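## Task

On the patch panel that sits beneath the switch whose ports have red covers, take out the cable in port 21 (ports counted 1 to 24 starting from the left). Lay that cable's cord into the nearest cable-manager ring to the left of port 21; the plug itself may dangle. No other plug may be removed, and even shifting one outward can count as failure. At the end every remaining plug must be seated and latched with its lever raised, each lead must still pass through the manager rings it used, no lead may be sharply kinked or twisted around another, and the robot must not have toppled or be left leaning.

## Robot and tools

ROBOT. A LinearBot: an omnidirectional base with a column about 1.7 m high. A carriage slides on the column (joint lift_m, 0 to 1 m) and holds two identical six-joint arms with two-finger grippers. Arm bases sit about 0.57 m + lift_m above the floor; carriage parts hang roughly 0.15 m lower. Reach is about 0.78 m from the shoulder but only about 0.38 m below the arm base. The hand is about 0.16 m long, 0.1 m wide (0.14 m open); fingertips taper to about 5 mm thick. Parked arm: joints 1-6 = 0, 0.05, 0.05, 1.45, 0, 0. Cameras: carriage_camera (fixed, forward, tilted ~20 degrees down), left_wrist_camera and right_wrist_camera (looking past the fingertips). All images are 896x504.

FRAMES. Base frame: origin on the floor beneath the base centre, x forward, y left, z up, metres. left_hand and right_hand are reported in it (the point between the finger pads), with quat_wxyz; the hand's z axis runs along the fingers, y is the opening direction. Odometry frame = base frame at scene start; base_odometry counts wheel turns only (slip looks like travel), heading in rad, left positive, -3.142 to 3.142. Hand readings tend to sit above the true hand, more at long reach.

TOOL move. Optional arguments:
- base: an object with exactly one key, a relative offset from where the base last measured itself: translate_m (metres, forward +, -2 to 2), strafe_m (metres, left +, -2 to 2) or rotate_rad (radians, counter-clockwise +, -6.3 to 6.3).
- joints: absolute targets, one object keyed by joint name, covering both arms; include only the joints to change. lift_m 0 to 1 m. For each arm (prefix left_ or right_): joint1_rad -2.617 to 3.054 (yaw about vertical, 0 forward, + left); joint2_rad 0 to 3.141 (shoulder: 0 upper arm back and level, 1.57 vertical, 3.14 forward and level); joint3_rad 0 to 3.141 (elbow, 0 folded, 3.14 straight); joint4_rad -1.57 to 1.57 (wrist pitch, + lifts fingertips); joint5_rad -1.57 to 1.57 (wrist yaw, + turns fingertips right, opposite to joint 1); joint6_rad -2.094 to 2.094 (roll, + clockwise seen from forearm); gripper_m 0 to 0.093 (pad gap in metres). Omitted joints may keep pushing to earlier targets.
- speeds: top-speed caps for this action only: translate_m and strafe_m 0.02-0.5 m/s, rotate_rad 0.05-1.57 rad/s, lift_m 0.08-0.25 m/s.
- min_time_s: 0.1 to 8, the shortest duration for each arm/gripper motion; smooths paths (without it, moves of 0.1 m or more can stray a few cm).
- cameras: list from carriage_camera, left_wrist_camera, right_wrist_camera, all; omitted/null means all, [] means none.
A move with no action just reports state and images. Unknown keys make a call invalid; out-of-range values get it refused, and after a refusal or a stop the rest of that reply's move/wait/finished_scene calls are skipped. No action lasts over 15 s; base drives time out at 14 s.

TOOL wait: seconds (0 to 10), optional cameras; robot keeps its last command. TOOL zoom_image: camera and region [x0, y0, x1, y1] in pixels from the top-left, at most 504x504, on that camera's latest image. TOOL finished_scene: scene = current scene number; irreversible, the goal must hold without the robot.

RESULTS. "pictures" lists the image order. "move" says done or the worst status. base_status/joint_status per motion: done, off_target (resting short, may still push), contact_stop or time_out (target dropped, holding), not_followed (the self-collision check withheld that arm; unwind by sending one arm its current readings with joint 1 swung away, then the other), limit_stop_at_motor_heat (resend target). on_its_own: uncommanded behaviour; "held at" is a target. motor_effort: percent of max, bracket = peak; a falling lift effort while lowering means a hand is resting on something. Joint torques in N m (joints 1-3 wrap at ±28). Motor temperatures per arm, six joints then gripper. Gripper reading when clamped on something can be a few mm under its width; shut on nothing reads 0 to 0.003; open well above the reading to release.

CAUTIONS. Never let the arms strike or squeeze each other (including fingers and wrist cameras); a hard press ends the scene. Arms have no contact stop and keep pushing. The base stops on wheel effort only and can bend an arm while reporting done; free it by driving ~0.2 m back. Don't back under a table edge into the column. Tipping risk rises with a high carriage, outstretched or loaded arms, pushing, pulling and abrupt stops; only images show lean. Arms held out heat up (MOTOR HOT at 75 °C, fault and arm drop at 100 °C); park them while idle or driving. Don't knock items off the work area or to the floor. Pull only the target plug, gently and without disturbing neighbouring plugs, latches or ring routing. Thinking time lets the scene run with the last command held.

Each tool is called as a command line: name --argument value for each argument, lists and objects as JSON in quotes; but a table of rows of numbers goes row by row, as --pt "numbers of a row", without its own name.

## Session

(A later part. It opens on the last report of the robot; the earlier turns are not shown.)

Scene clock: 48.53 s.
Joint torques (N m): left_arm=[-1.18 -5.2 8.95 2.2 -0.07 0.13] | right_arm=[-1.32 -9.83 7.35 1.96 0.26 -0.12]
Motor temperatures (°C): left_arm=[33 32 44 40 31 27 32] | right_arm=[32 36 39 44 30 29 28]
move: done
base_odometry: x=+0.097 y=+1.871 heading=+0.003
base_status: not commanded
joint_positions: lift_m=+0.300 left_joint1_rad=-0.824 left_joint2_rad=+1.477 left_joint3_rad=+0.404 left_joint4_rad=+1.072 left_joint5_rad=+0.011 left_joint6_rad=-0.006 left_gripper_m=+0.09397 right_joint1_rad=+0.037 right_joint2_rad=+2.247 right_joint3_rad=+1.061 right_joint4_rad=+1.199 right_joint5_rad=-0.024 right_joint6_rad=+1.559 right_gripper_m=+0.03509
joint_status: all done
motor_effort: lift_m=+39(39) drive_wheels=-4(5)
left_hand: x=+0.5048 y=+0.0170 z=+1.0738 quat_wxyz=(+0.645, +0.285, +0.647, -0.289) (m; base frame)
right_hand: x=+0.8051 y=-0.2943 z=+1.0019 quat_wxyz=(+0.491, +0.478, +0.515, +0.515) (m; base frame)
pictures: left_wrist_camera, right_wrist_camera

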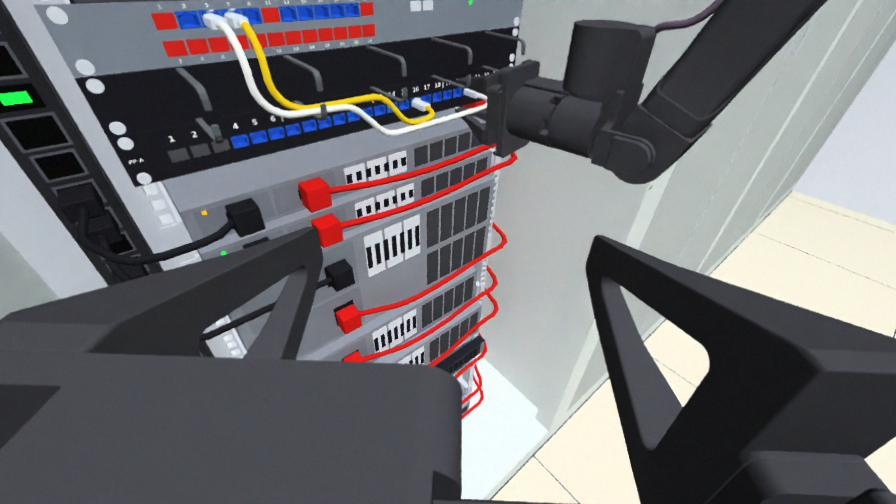

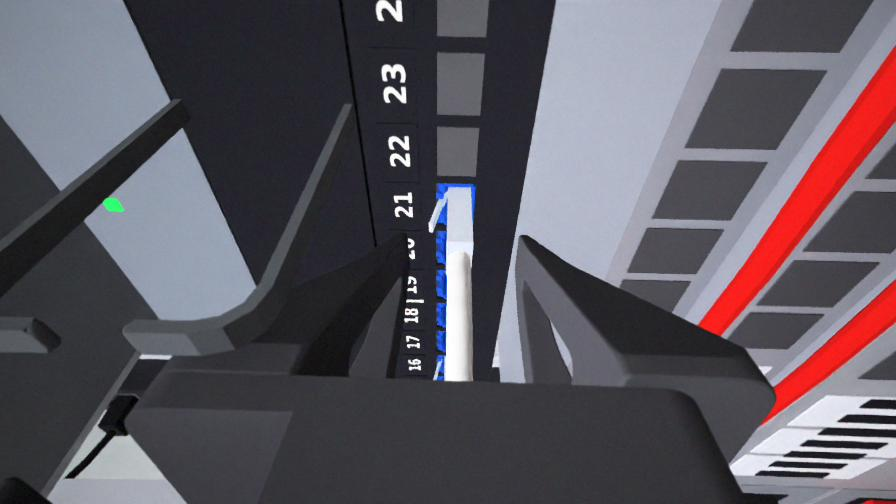

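move --joints '{"right_joint1_rad":0.03,"right_joint2_rad":1.921,"right_joint3_rad":0.588,"right_joint4_rad":1.333,"right_joint5_rad":0,"right_joint6_rad":1.571}' --min_time_s 2 --cameras '[]'

move --joints '{"right_joint1_rad":0.03,"right_joint2_rad":1.921,"right_joint3_rad":0.588,"right_joint4_rad":1.333,"right_joint5_rad":0,"right_joint6_rad":-1.571}' --min_time_s 2 --cameras '["right_wrist_camera"]'

move --joints '{"right_joint1_rad":0.027,"right_joint2_rad":2.134,"right_joint3_rad":0.818,"right_joint4_rad":1.32,"right_joint5_rad":0,"right_joint6_rad":-1.571,"right_gripper_m":0.035}' --min_time_s 3

Scene clock: 51.53 s.
Joint torques (N m): left_arm=[-1.16 -5.22 8.99 2.21 -0.08 0.12] | right_arm=[0.14 -10.52 3.97 2.34 0.12 -0.13]
move: done
base_odometry: x=+0.097 y=+1.871 heading=+0.003
base_status: not commanded
joint_positions: lift_m=+0.300 left_joint1_rad=-0.824 left_joint2_rad=+1.477 left_joint3_rad=+0.404 left_joint4_rad=+1.072 left_joint5_rad=+0.010 left_joint6_rad=-0.006 left_gripper_m=+0.09397 right_joint1_rad=+0.030 right_joint2_rad=+1.944 right_joint3_rad=+0.598 right_joint4_rad=+1.327 right_joint5_rad=-0.010 right_joint6_rad=+1.560 right_gripper_m=+0.03509
joint_status: all done
motor_effort: lift_m=+39(39) drive_wheels=-5(6)
left_hand: x=+0.5048 y=+0.0170 z=+1.0737 quat_wxyz=(+0.645, +0.285, +0.648, -0.288) (m; base frame)
right_hand: x=+0.7019 y=-0.3037 z=+1.0129 quat_wxyz=(+0.488, +0.492, +0.518, +0.502) (m; base frame)
pictures: none
No camera images: "cameras" was empty.

Scene clock: 54.10 s.
Joint torques (N m): left_arm=[-1.18 -5.19 8.96 2.22 -0.04 0.14] | right_arm=[0.16 -10.54 3.99 2.32 0.1 -0.2]
move: done
base_odometry: x=+0.097 y=+1.871 heading=+0.003
base_status: not commanded
joint_positions: lift_m=+0.300 left_joint1_rad=-0.824 left_joint2_rad=+1.477 left_joint3_rad=+0.404 left_joint4_rad=+1.072 left_joint5_rad=+0.010 left_joint6_rad=-0.006 left_gripper_m=+0.09397 right_joint1_rad=+0.030 right_joint2_rad=+1.944 right_joint3_rad=+0.598 right_joint4_rad=+1.329 right_joint5_rad=-0.008 right_joint6_rad=-1.557 right_gripper_m=+0.03508
joint_status: all done
motor_effort: lift_m=+39(40) drive_wheels=-4(5)
left_hand: x=+0.5048 y=+0.0170 z=+1.0737 quat_wxyz=(+0.645, +0.285, +0.648, -0.288) (m; base frame)
right_hand: x=+0.7019 y=-0.3039 z=+1.0133 quat_wxyz=(+0.508, -0.511, +0.498, -0.482) (m; base frame)
pictures: right_wrist_camera

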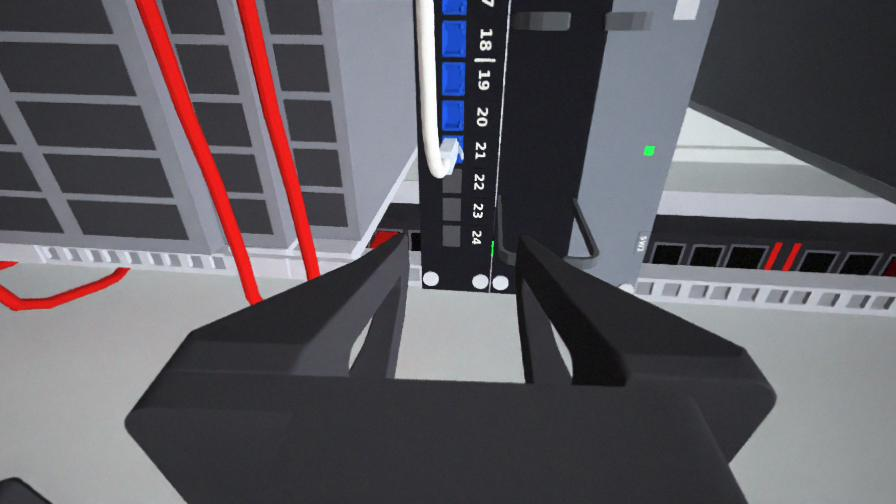

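Scene clock: 57.40 s.
Joint torques (N m): left_arm=[-1.02 -5.29 8.95 2.21 -0.06 0.13] | right_arm=[-0.1 -8.43 6.41 2.15 0.1 -0.2]
move: done
base_odometry: x=+0.097 y=+1.871 heading=+0.003
base_status: not commanded
joint_positions: lift_m=+0.300 left_joint1_rad=-0.824 left_joint2_rad=+1.477 left_joint3_rad=+0.404 left_joint4_rad=+1.072 left_joint5_rad=+0.010 left_joint6_rad=-0.006 left_gripper_m=+0.09397 right_joint1_rad=+0.030 right_joint2_rad=+2.117 right_joint3_rad=+0.801 right_joint4_rad=+1.329 right_joint5_rad=-0.008 right_joint6_rad=-1.559 right_gripper_m=+0.03508
joint_status: all done
motor_effort: lift_m=+39(40) drive_wheels=-5(5)
left_hand: x=+0.5048 y=+0.0170 z=+1.0737 quat_wxyz=(+0.645, +0.285, +0.648, -0.288) (m; base frame)
right_hand: x=+0.7495 y=-0.3025 z=+1.0043 quat_wxyz=(+0.516, -0.503, +0.490, -0.490) (m; base frame)
pictures: carriage_camera, left_wrist_camera, right_wrist_camera

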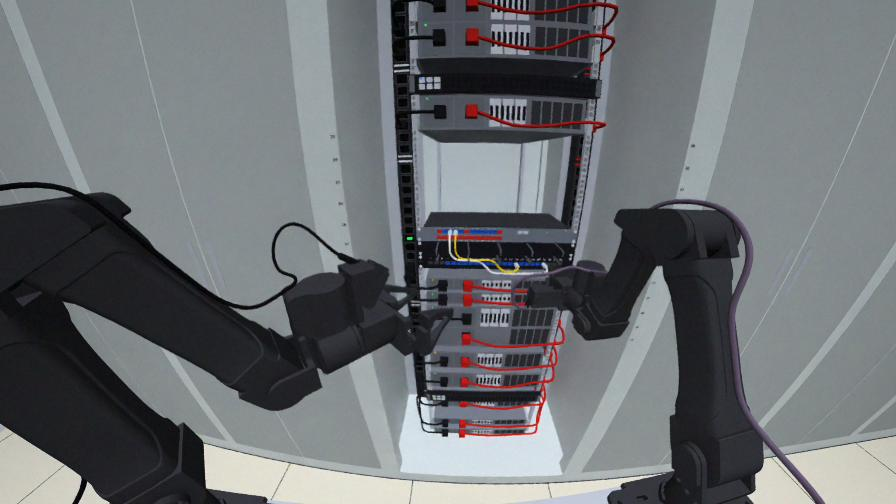

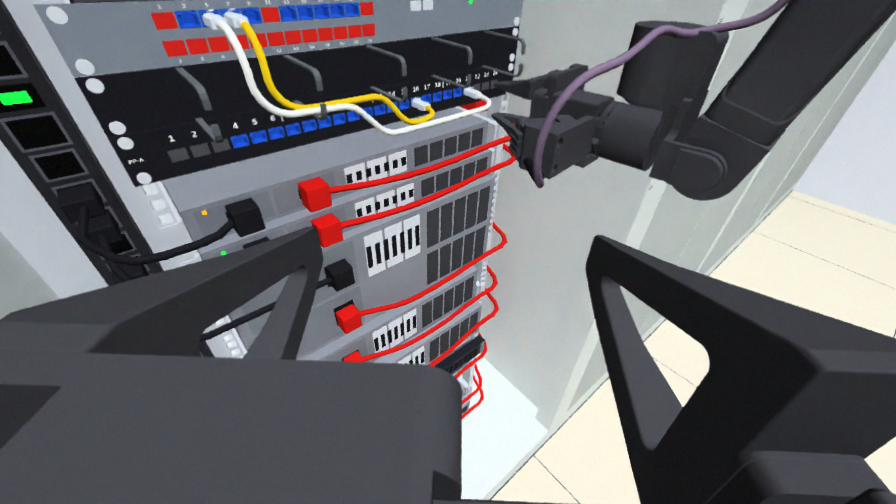

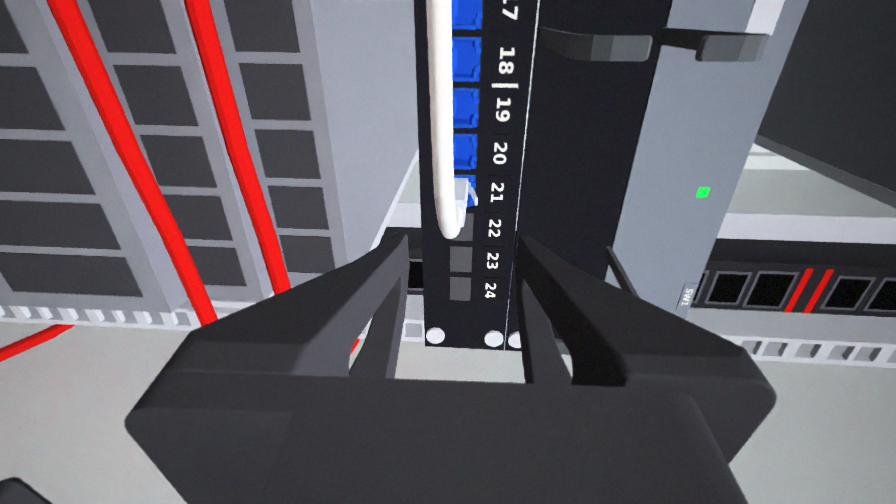

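move --joints '{"right_joint1_rad":0.027,"right_joint2_rad":2.255,"right_joint3_rad":1.05,"right_joint4_rad":1.195,"right_joint5_rad":0,"right_joint6_rad":-1.571,"right_gripper_m":0.035}' --min_time_s 3 --cameras '["left_wrist_camera","right_wrist_camera"]'

zoom_image --camera "left_wrist_camera" --region '[420, 60, 540, 140]'

zoom_image --camera "right_wrist_camera" --region '[340, 130, 600, 390]'

Scene clock: 61.27 s.
Joint torques (N m): left_arm=[-1.2 -5.34 8.95 2.22 -0.02 0.11] | right_arm=[-0.65 -9.83 7.71 2 0.17 -0.1]
move: done
base_odometry: x=+0.097 y=+1.871 heading=+0.003
base_status: not commanded
joint_positions: lift_m=+0.300 left_joint1_rad=-0.824 left_joint2_rad=+1.477 left_joint3_rad=+0.404 left_joint4_rad=+1.072 left_joint5_rad=+0.010 left_joint6_rad=-0.006 left_gripper_m=+0.09397 right_joint1_rad=+0.036 right_joint2_rad=+2.237 right_joint3_rad=+1.024 right_joint4_rad=+1.216 right_joint5_rad=-0.016 right_joint6_rad=-1.568 right_gripper_m=+0.03508
joint_status: all done
motor_effort: lift_m=+39(39) drive_wheels=-4(5)
left_hand: x=+0.5048 y=+0.0170 z=+1.0737 quat_wxyz=(+0.645, +0.285, +0.648, -0.288) (m; base frame)
right_hand: x=+0.7976 y=-0.2967 z=+0.9975 quat_wxyz=(+0.514, -0.511, +0.487, -0.487) (m; base frame)
pictures: left_wrist_camera, right_wrist_camera

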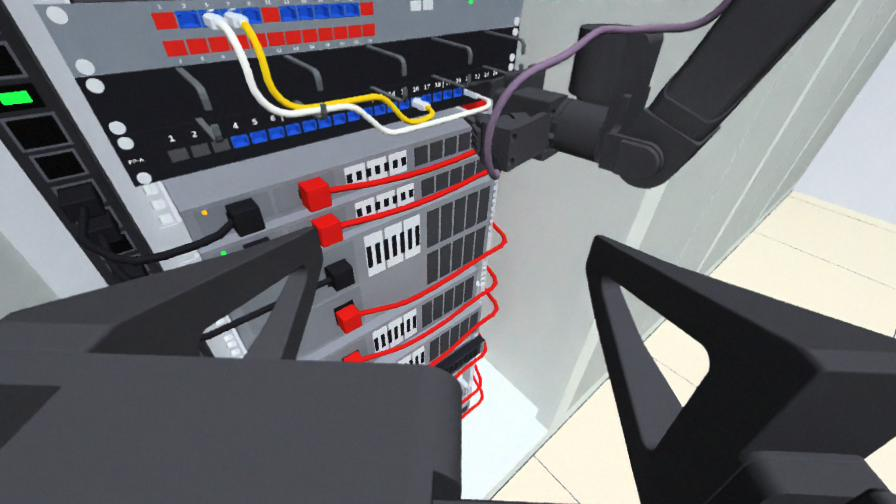

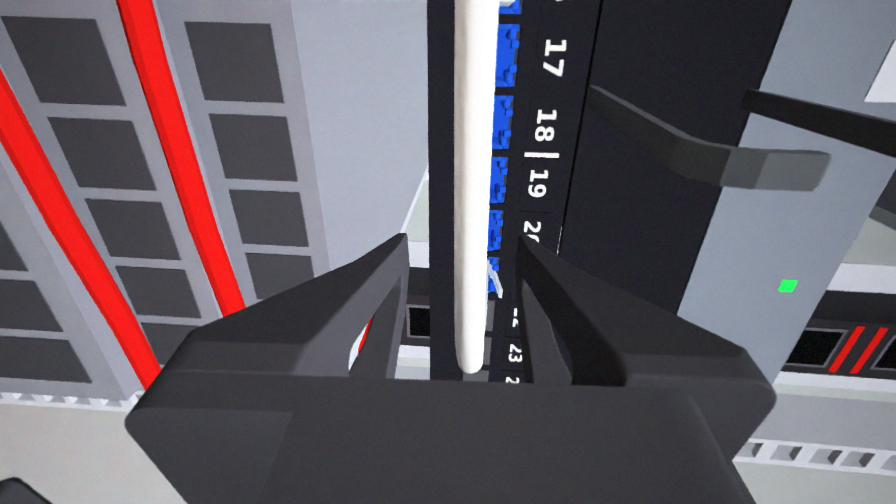

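Scaled by 4.200 from the camera's 896x504 image, which has a finer 1280x720 frame.

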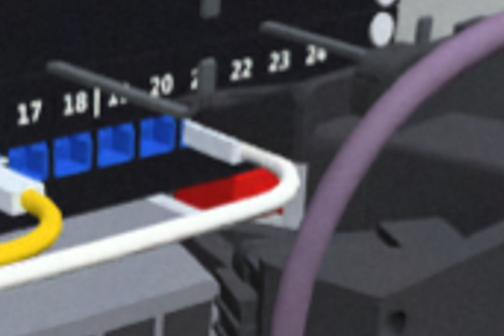

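Scaled by 1.938 from the camera's 896x504 image, which has a finer 1280x720 frame.

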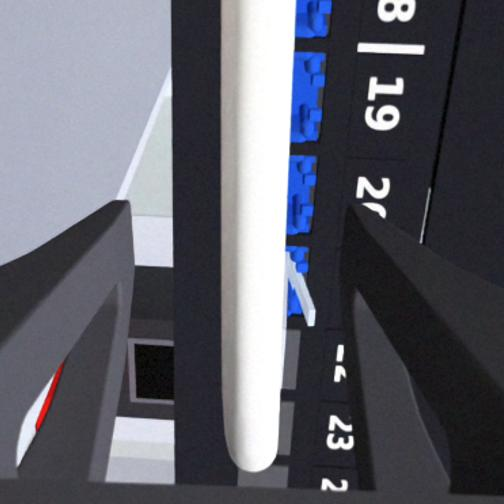

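move --joints '{"right_joint1_rad":0.03,"right_joint2_rad":2.134,"right_joint3_rad":0.818,"right_joint4_rad":1.32,"right_joint5_rad":0}' --min_time_s 2 --cameras '[]'

move --joints '{"right_joint1_rad":0.3454,"right_joint2_rad":2.192,"right_joint3_rad":0.937,"right_joint4_rad":1.245,"right_joint5_rad":0.625,"right_joint6_rad":-1.571,"right_gripper_m":0.03}' --min_time_s 3

zoom_image --camera "left_wrist_camera" --region '[400, 40, 580, 160]'

Scene clock: 65.57 s.
Joint torques (N m): left_arm=[-1.1 -5.03 9.05 2.23 -0.07 0.09] | right_arm=[-0.36 -12.83 4.03 2.32 0.11 -0.1]
move: done
base_odometry: x=+0.097 y=+1.871 heading=+0.003
base_status: not commanded
joint_positions: lift_m=+0.300 left_joint1_rad=-0.824 left_joint2_rad=+1.477 left_joint3_rad=+0.404 left_joint4_rad=+1.072 left_joint5_rad=+0.010 left_joint6_rad=-0.006 left_gripper_m=+0.09397 right_joint1_rad=+0.036 right_joint2_rad=+2.162 right_joint3_rad=+0.828 right_joint4_rad=+1.314 right_joint5_rad=-0.010 right_joint6_rad=-1.568 right_gripper_m=+0.03508
joint_status: all done
motor_effort: lift_m=+39(39) drive_wheels=-3(5)
left_hand: x=+0.5048 y=+0.0170 z=+1.0737 quat_wxyz=(+0.645, +0.285, +0.648, -0.288) (m; base frame)
right_hand: x=+0.7554 y=-0.2992 z=+0.9878 quat_wxyz=(+0.507, -0.516, +0.494, -0.483) (m; base frame)
pictures: none
No camera images: "cameras" was empty.

Scene clock: 68.87 s.
Joint torques (N m): left_arm=[-1.32 -5.3 8.99 2.26 -0.08 0.15] | right_arm=[0.84 -9.07 6.72 1.96 0.15 -0.1]
move: done
base_odometry: x=+0.097 y=+1.871 heading=+0.003
base_status: not commanded
joint_positions: lift_m=+0.300 left_joint1_rad=-0.824 left_joint2_rad=+1.477 left_joint3_rad=+0.404 left_joint4_rad=+1.072 left_joint5_rad=+0.010 left_joint6_rad=-0.006 left_gripper_m=+0.09397 right_joint1_rad=+0.339 right_joint2_rad=+2.174 right_joint3_rad=+0.919 right_joint4_rad=+1.263 right_joint5_rad=+0.614 right_joint6_rad=-1.568 right_gripper_m=+0.03008
joint_status: all done
motor_effort: lift_m=+39(40) drive_wheels=-4(6)
left_hand: x=+0.5048 y=+0.0170 z=+1.0737 quat_wxyz=(+0.645, +0.285, +0.648, -0.288) (m; base frame)
right_hand: x=+0.7479 y=-0.2412 z=+1.0024 quat_wxyz=(+0.430, -0.423, +0.564, -0.564) (m; base frame)
pictures: carriage_camera, left_wrist_camera, right_wrist_camera

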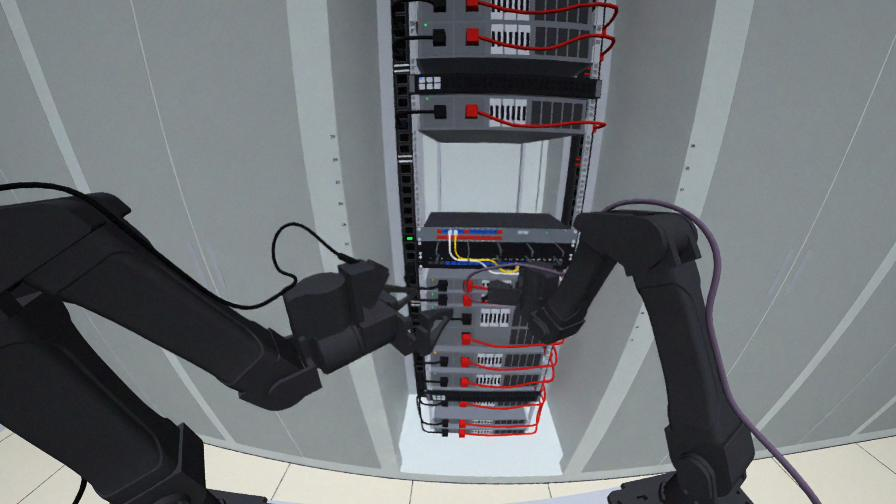

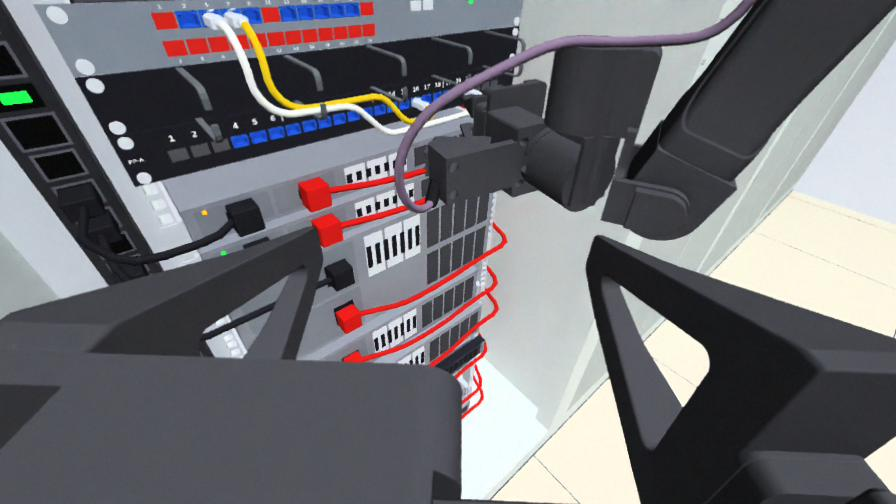

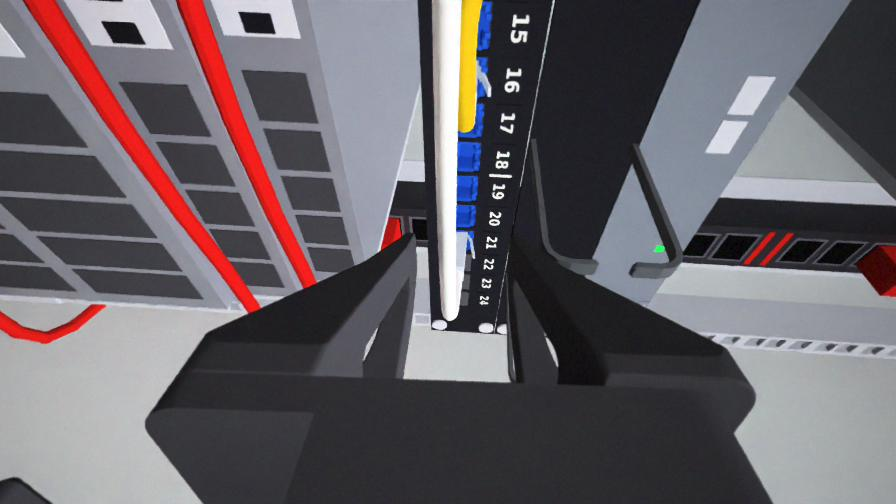

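Scaled by 2.800 from the camera's 896x504 image, which has a finer 1280x720 frame.

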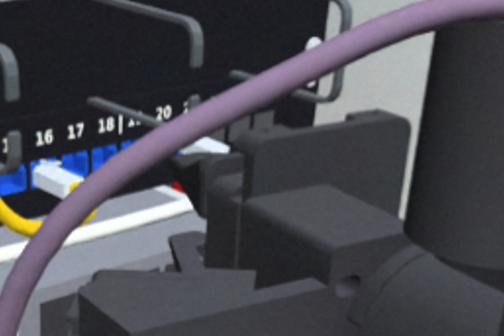

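move --joints '{"right_joint1_rad":0.1938,"right_joint2_rad":2.182,"right_joint3_rad":0.9134,"right_joint4_rad":1.26,"right_joint5_rad":0.4438,"right_joint6_rad":-1.571,"right_gripper_m":0.03}' --min_time_s 2 --cameras '["right_wrist_camera"]'

move --joints '{"right_joint1_rad":0.1418,"right_joint2_rad":2.28,"right_joint3_rad":1.1274,"right_joint4_rad":1.147,"right_joint5_rad":0.3918,"right_joint6_rad":-1.571,"right_gripper_m":0.03}' --min_time_s 3

zoom_image --camera "right_wrist_camera" --region '[340, 130, 600, 390]'

zoom_image --camera "left_wrist_camera" --region '[400, 40, 580, 160]'

Scene clock: 72.13 s.
Joint torques (N m): left_arm=[-1.06 -5.2 9.05 2.22 -0.07 0.1] | right_arm=[-0.43 -10.03 4.77 2.19 -0.07 -0.1]
move: done
base_odometry: x=+0.097 y=+1.871 heading=+0.003
base_status: not commanded
joint_positions: lift_m=+0.300 left_joint1_rad=-0.824 left_joint2_rad=+1.477 left_joint3_rad=+0.404 left_joint4_rad=+1.072 left_joint5_rad=+0.010 left_joint6_rad=-0.006 left_gripper_m=+0.09397 right_joint1_rad=+0.201 right_joint2_rad=+2.174 right_joint3_rad=+0.919 right_joint4_rad=+1.263 right_joint5_rad=+0.455 right_joint6_rad=-1.568 right_gripper_m=+0.03008
joint_status: all done
motor_effort: lift_m=+39(39) drive_wheels=-4(5)
left_hand: x=+0.5048 y=+0.0170 z=+1.0737 quat_wxyz=(+0.645, +0.285, +0.648, -0.288) (m; base frame)
right_hand: x=+0.7628 y=-0.2879 z=+1.0026 quat_wxyz=(+0.436, -0.429, +0.559, -0.560) (m; base frame)
pictures: right_wrist_camera

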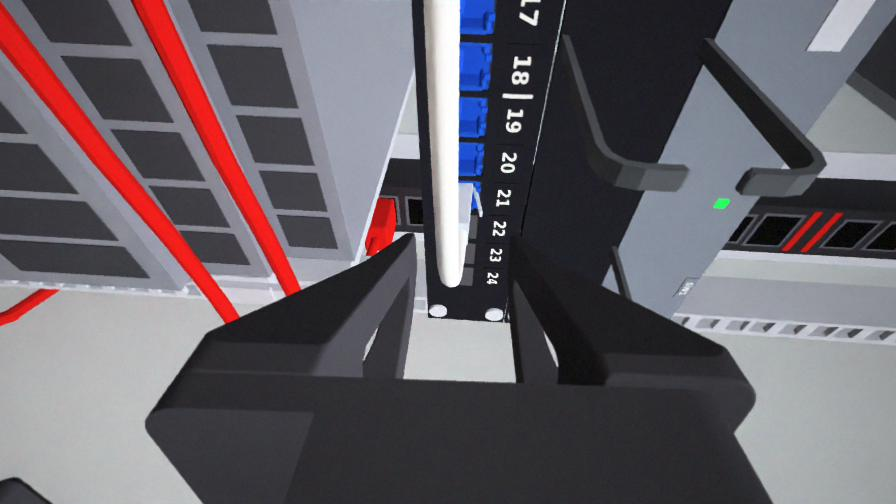

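Scene clock: 75.43 s.
Joint torques (N m): left_arm=[-1.14 -5.14 9.14 2.23 -0.07 0.13] | right_arm=[-0.58 -10.02 7.69 1.96 -0.1 -0.1]
move: done
base_odometry: x=+0.097 y=+1.871 heading=+0.003
base_status: not commanded
joint_positions: lift_m=+0.300 left_joint1_rad=-0.824 left_joint2_rad=+1.477 left_joint3_rad=+0.404 left_joint4_rad=+1.072 left_joint5_rad=+0.010 left_joint6_rad=-0.006 left_gripper_m=+0.09397 right_joint1_rad=+0.150 right_joint2_rad=+2.259 right_joint3_rad=+1.104 right_joint4_rad=+1.170 right_joint5_rad=+0.404 right_joint6_rad=-1.568 right_gripper_m=+0.03008
joint_status: all done
motor_effort: lift_m=+39(39) drive_wheels=-5(5)
left_hand: x=+0.5048 y=+0.0170 z=+1.0737 quat_wxyz=(+0.645, +0.285, +0.648, -0.288) (m; base frame)
right_hand: x=+0.8043 y=-0.3010 z=+1.0051 quat_wxyz=(+0.438, -0.427, +0.557, -0.561) (m; base frame)
pictures: carriage_camera, left_wrist_camera, right_wrist_camera

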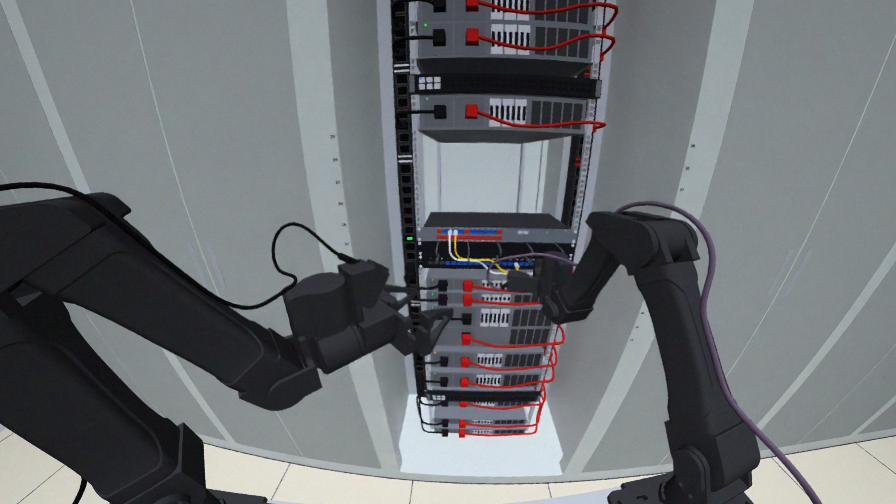

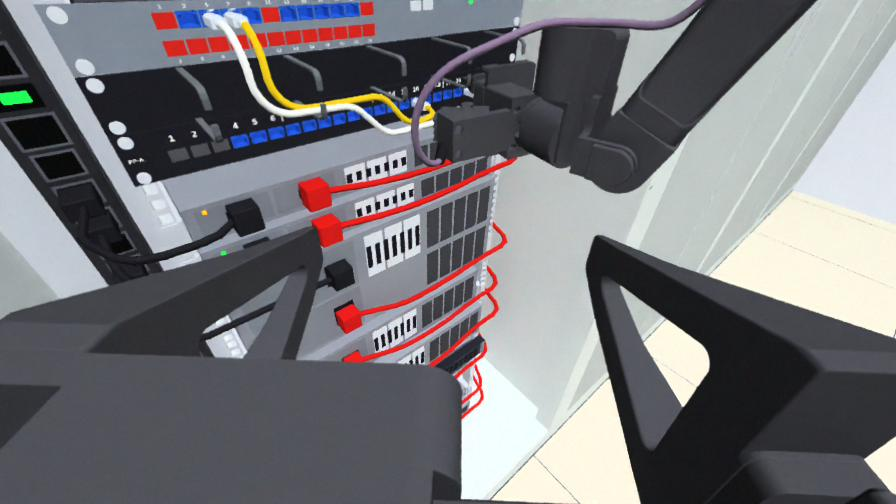

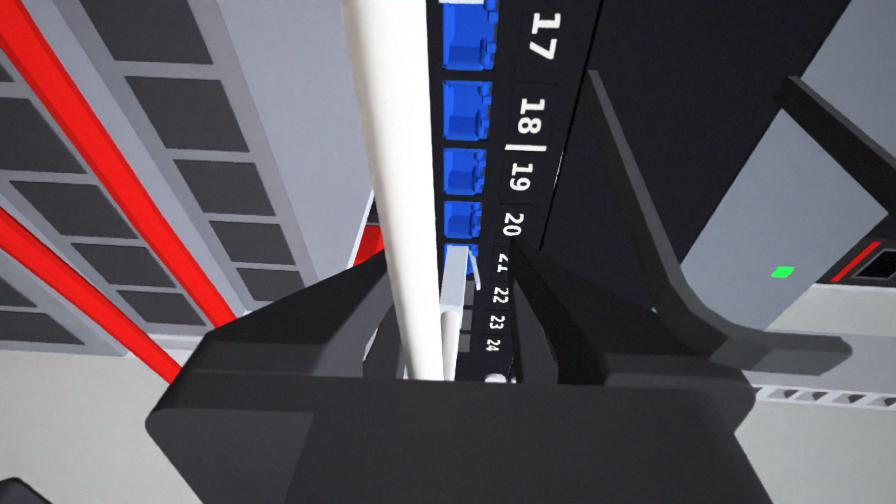

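Scaled by 1.938 from the camera's 896x504 image, which has a finer 1280x720 frame.

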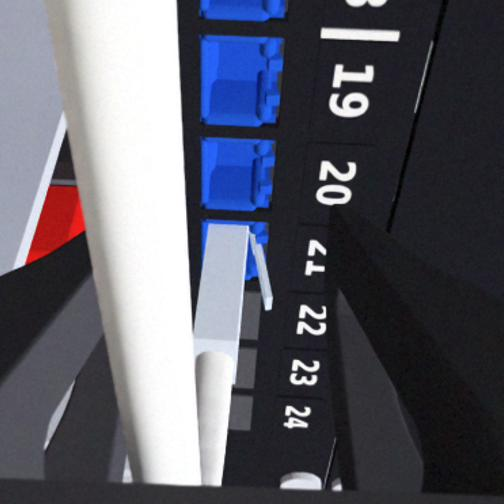

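Scaled by 2.800 from the camera's 896x504 image, which has a finer 1280x720 frame.

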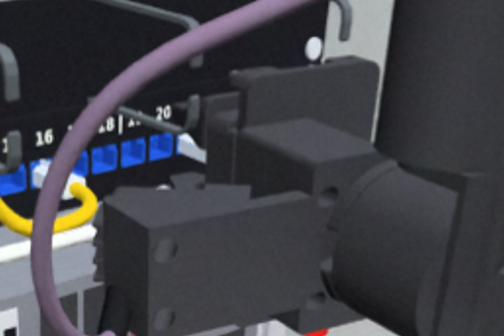

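move --joints '{"right_joint1_rad":0.125,"right_joint2_rad":2.275,"right_joint3_rad":1.1274,"right_joint4_rad":1.142,"right_joint5_rad":0.375,"right_joint6_rad":-1.571,"right_gripper_m":0.026}' --min_time_s 1.5 --cameras '["right_wrist_camera"]'

zoom_image --camera "right_wrist_camera" --region '[340, 130, 600, 390]'

Scene clock: 78.07 s.
Joint torques (N m): left_arm=[-1.14 -5.23 9.06 2.21 -0.05 0.11] | right_arm=[-1.77 -10.43 7.72 1.88 -0.14 -0.1]
move: off_target
base_odometry: x=+0.097 y=+1.871 heading=+0.003
base_status: not commanded
joint_positions: lift_m=+0.300 left_joint1_rad=-0.824 left_joint2_rad=+1.477 left_joint3_rad=+0.404 left_joint4_rad=+1.072 left_joint5_rad=+0.010 left_joint6_rad=-0.006 left_gripper_m=+0.09397 right_joint1_rad=+0.145 right_joint2_rad=+2.259 right_joint3_rad=+1.104 right_joint4_rad=+1.172 right_joint5_rad=+0.393 right_joint6_rad=-1.568 right_gripper_m=+0.02609
joint_status: right_joint1_rad off_target (ended at +0.145, target +0.125); the others done
motor_effort: lift_m=+39(39) drive_wheels=-4(5)
left_hand: x=+0.5048 y=+0.0170 z=+1.0737 quat_wxyz=(+0.645, +0.285, +0.648, -0.288) (m; base frame)
right_hand: x=+0.8049 y=-0.3018 z=+1.0057 quat_wxyz=(+0.441, -0.428, +0.555, -0.560) (m; base frame)
pictures: right_wrist_camera

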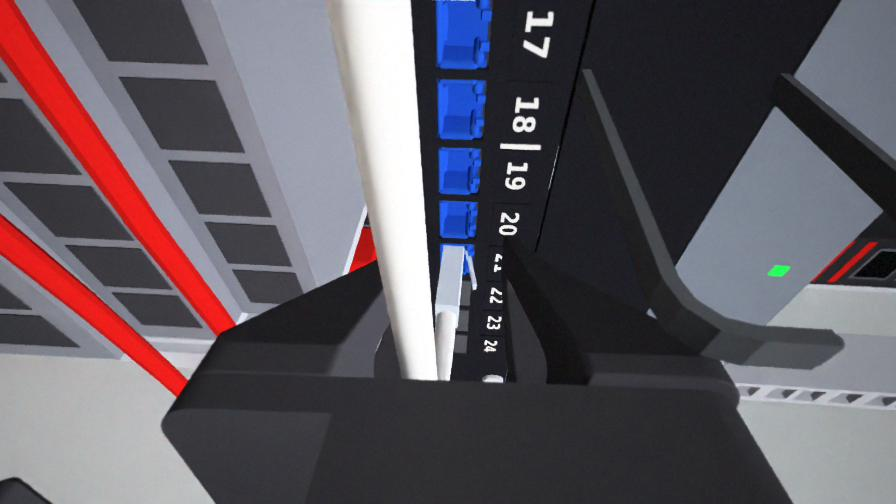

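Scaled by 1.938 from the camera's 896x504 image, which has a finer 1280x720 frame.

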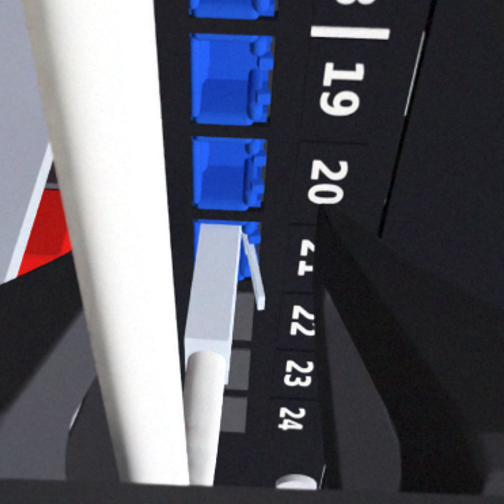

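move --joints '{"right_joint1_rad":0.1938,"right_joint2_rad":2.182,"right_joint3_rad":0.9134,"right_joint4_rad":1.26,"right_joint5_rad":0.4438,"right_joint6_rad":-1.571,"right_gripper_m":0.03}' --min_time_s 2 --cameras '[]'

move --joints '{"right_joint1_rad":0.246,"right_joint2_rad":1.921,"right_joint3_rad":0.588,"right_joint4_rad":1.333,"right_joint5_rad":0.496,"right_joint6_rad":-1.571}' --min_time_s 2 --cameras '["right_wrist_camera"]'

move --joints '{"right_joint1_rad":0.35,"right_joint2_rad":1.921,"right_joint3_rad":0.588,"right_joint4_rad":1.333,"right_joint5_rad":0.95,"right_joint6_rad":1.571}' --min_time_s 3

Scene clock: 82.37 s.
Joint torques (N m): left_arm=[-1.13 -5.33 8.92 2.21 -0.07 0.14] | right_arm=[0.87 -13.35 4.04 2.21 0.15 -0.1]
Motor temperatures (°C): left_arm=[32 32 47 42 31 27 31] | right_arm=[32 41 40 44 29 29 28]
move: done
base_odometry: x=+0.097 y=+1.871 heading=+0.003
base_status: not commanded
joint_positions: lift_m=+0.300 left_joint1_rad=-0.824 left_joint2_rad=+1.477 left_joint3_rad=+0.404 left_joint4_rad=+1.072 left_joint5_rad=+0.010 left_joint6_rad=-0.006 left_gripper_m=+0.09397 right_joint1_rad=+0.187 right_joint2_rad=+2.208 right_joint3_rad=+0.926 right_joint4_rad=+1.262 right_joint5_rad=+0.431 right_joint6_rad=-1.568 right_gripper_m=+0.02992
joint_status: all done
motor_effort: lift_m=+39(40) drive_wheels=-4(5)
left_hand: x=+0.5048 y=+0.0170 z=+1.0737 quat_wxyz=(+0.645, +0.285, +0.648, -0.288) (m; base frame)
right_hand: x=+0.7656 y=-0.2911 z=+0.9871 quat_wxyz=(+0.430, -0.441, +0.561, -0.553) (m; base frame)
pictures: none
No camera images: "cameras" was empty.

Scene clock: 84.67 s.
Joint torques (N m): left_arm=[-1.06 -5.39 8.98 2.22 -0.07 0.13] | right_arm=[0.91 -10.5 3.92 2.29 0.14 -0.1]
move: done
base_odometry: x=+0.097 y=+1.871 heading=+0.003
base_status: not commanded
joint_positions: lift_m=+0.300 left_joint1_rad=-0.824 left_joint2_rad=+1.477 left_joint3_rad=+0.404 left_joint4_rad=+1.072 left_joint5_rad=+0.010 left_joint6_rad=-0.006 left_gripper_m=+0.09397 right_joint1_rad=+0.239 right_joint2_rad=+1.944 right_joint3_rad=+0.598 right_joint4_rad=+1.327 right_joint5_rad=+0.486 right_joint6_rad=-1.568 right_gripper_m=+0.02992
joint_status: all done
motor_effort: lift_m=+39(40) drive_wheels=-4(5)
left_hand: x=+0.5048 y=+0.0170 z=+1.0737 quat_wxyz=(+0.645, +0.285, +0.648, -0.288) (m; base frame)
right_hand: x=+0.6884 y=-0.2902 z=+1.0133 quat_wxyz=(+0.429, -0.440, +0.561, -0.554) (m; base frame)
pictures: right_wrist_camera

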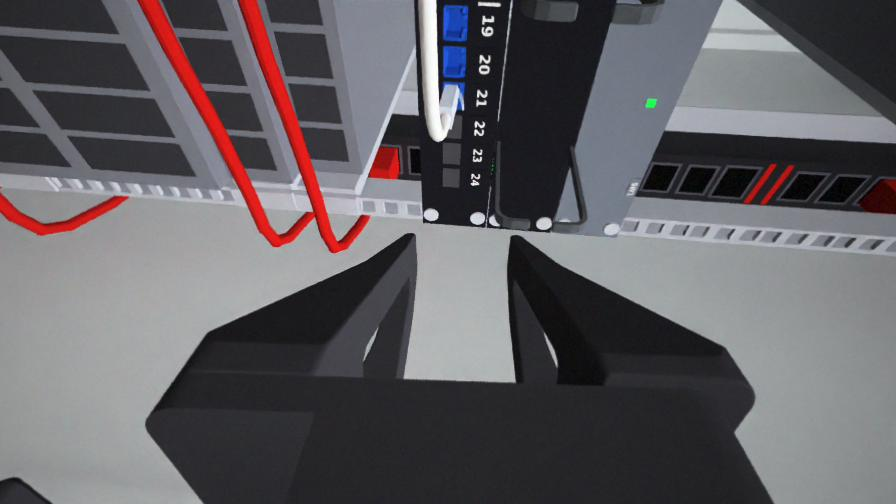

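Scene clock: 88.10 s.
Joint torques (N m): left_arm=[-1.13 -5.26 9.03 2.22 -0.07 0.11] | right_arm=[0.9 -10.21 3.64 1.9 0.13 -0.12]
move: done
base_odometry: x=+0.097 y=+1.871 heading=+0.003
base_status: not commanded
joint_positions: lift_m=+0.300 left_joint1_rad=-0.824 left_joint2_rad=+1.477 left_joint3_rad=+0.404 left_joint4_rad=+1.072 left_joint5_rad=+0.010 left_joint6_rad=-0.006 left_gripper_m=+0.09397 right_joint1_rad=+0.343 right_joint2_rad=+1.944 right_joint3_rad=+0.597 right_joint4_rad=+1.328 right_joint5_rad=+0.940 right_joint6_rad=+1.557 right_gripper_m=+0.02993
joint_status: all done
motor_effort: lift_m=+39(40) drive_wheels=-5(5)
left_hand: x=+0.5048 y=+0.0170 z=+1.0737 quat_wxyz=(+0.645, +0.285, +0.648, -0.288) (m; base frame)
right_hand: x=+0.6547 y=-0.3145 z=+1.0144 quat_wxyz=(+0.626, +0.624, +0.342, +0.320) (m; base frame)
pictures: carriage_camera, left_wrist_camera, right_wrist_camera

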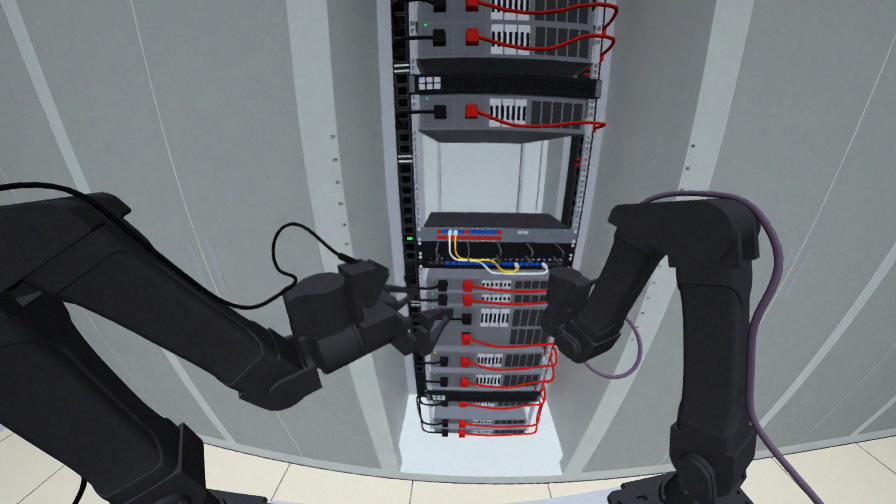

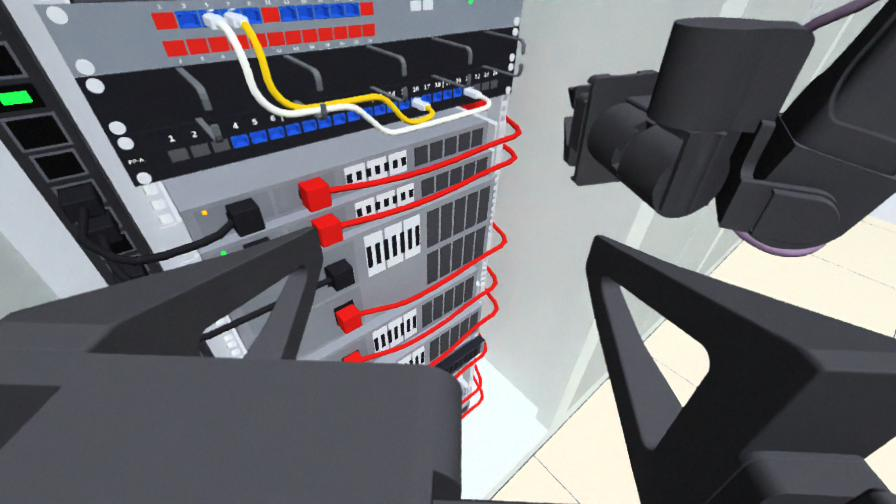

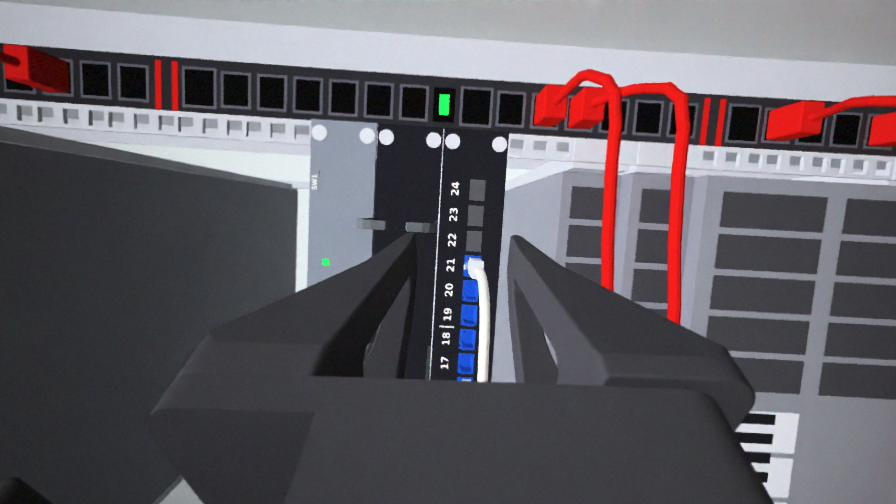

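move --joints '{"right_joint1_rad":0.299,"right_joint2_rad":2.226,"right_joint3_rad":1.02,"right_joint4_rad":1.185,"right_joint5_rad":0.899,"right_joint6_rad":1.571}' --min_time_s 3 --cameras '["left_wrist_camera","right_wrist_camera"]'

zoom_image --camera "right_wrist_camera" --region '[340, 130, 600, 390]'

zoom_image --camera "left_wrist_camera" --region '[400, 40, 580, 160]'

Scene clock: 91.67 s.
Joint torques (N m): left_arm=[-1.16 -5.35 9.05 2.22 -0.08 0.15] | right_arm=[-0.47 -9.32 6.72 1.65 -0.06 -0.13]
move: done
base_odometry: x=+0.097 y=+1.871 heading=+0.003
base_status: not commanded
joint_positions: lift_m=+0.300 left_joint1_rad=-0.824 left_joint2_rad=+1.477 left_joint3_rad=+0.404 left_joint4_rad=+1.072 left_joint5_rad=+0.010 left_joint6_rad=-0.006 left_gripper_m=+0.09397 right_joint1_rad=+0.306 right_joint2_rad=+2.208 right_joint3_rad=+1.002 right_joint4_rad=+1.203 right_joint5_rad=+0.909 right_joint6_rad=+1.559 right_gripper_m=+0.02993
joint_status: all done
motor_effort: lift_m=+39(40) drive_wheels=-3(5)
left_hand: x=+0.5048 y=+0.0170 z=+1.0737 quat_wxyz=(+0.645, +0.285, +0.648, -0.288) (m; base frame)
right_hand: x=+0.7448 y=-0.2983 z=+1.0018 quat_wxyz=(+0.628, +0.624, +0.334, +0.324) (m; base frame)
pictures: left_wrist_camera, right_wrist_camera

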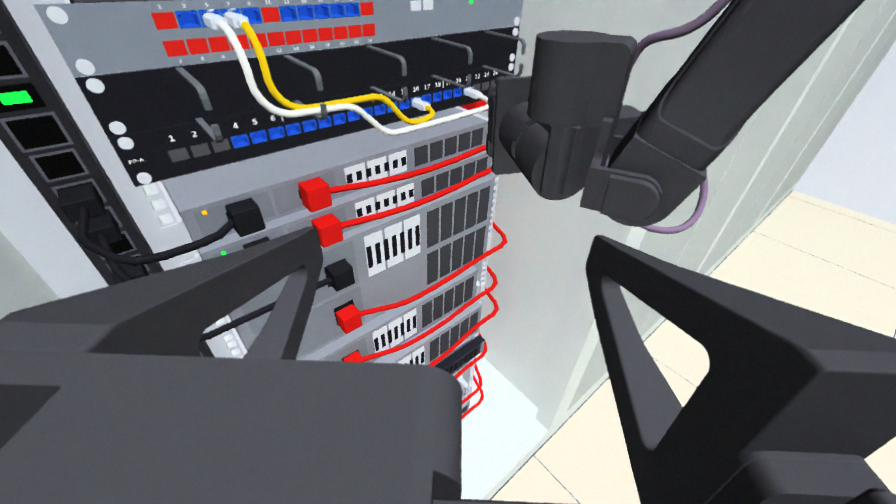

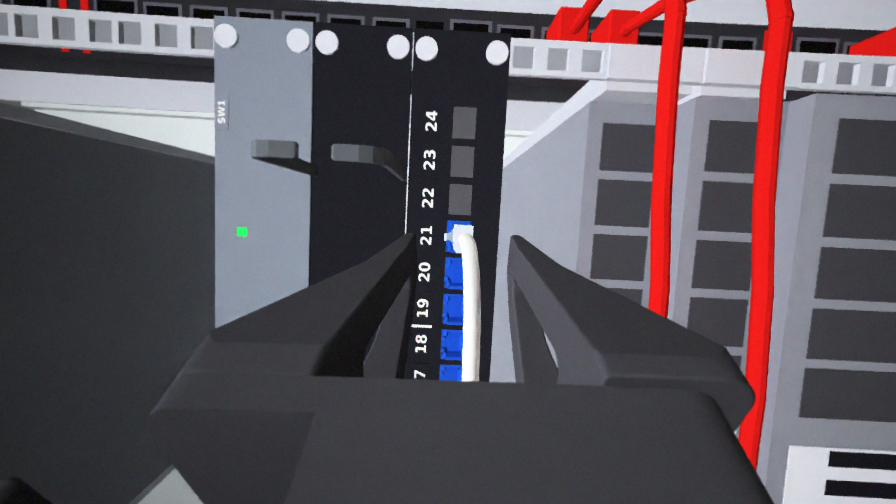

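Scaled by 1.938 from the camera's 896x504 image, which has a finer 1280x720 frame.

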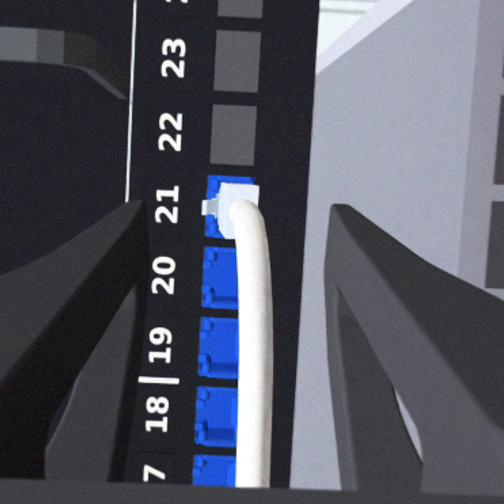

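Scaled by 2.800 from the camera's 896x504 image, which has a finer 1280x720 frame.

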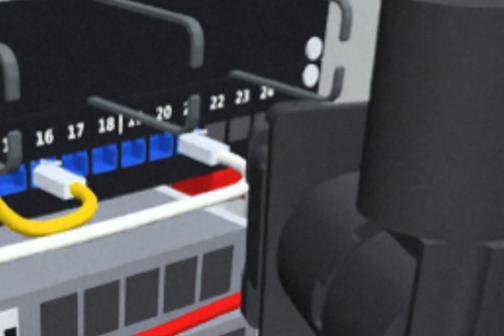

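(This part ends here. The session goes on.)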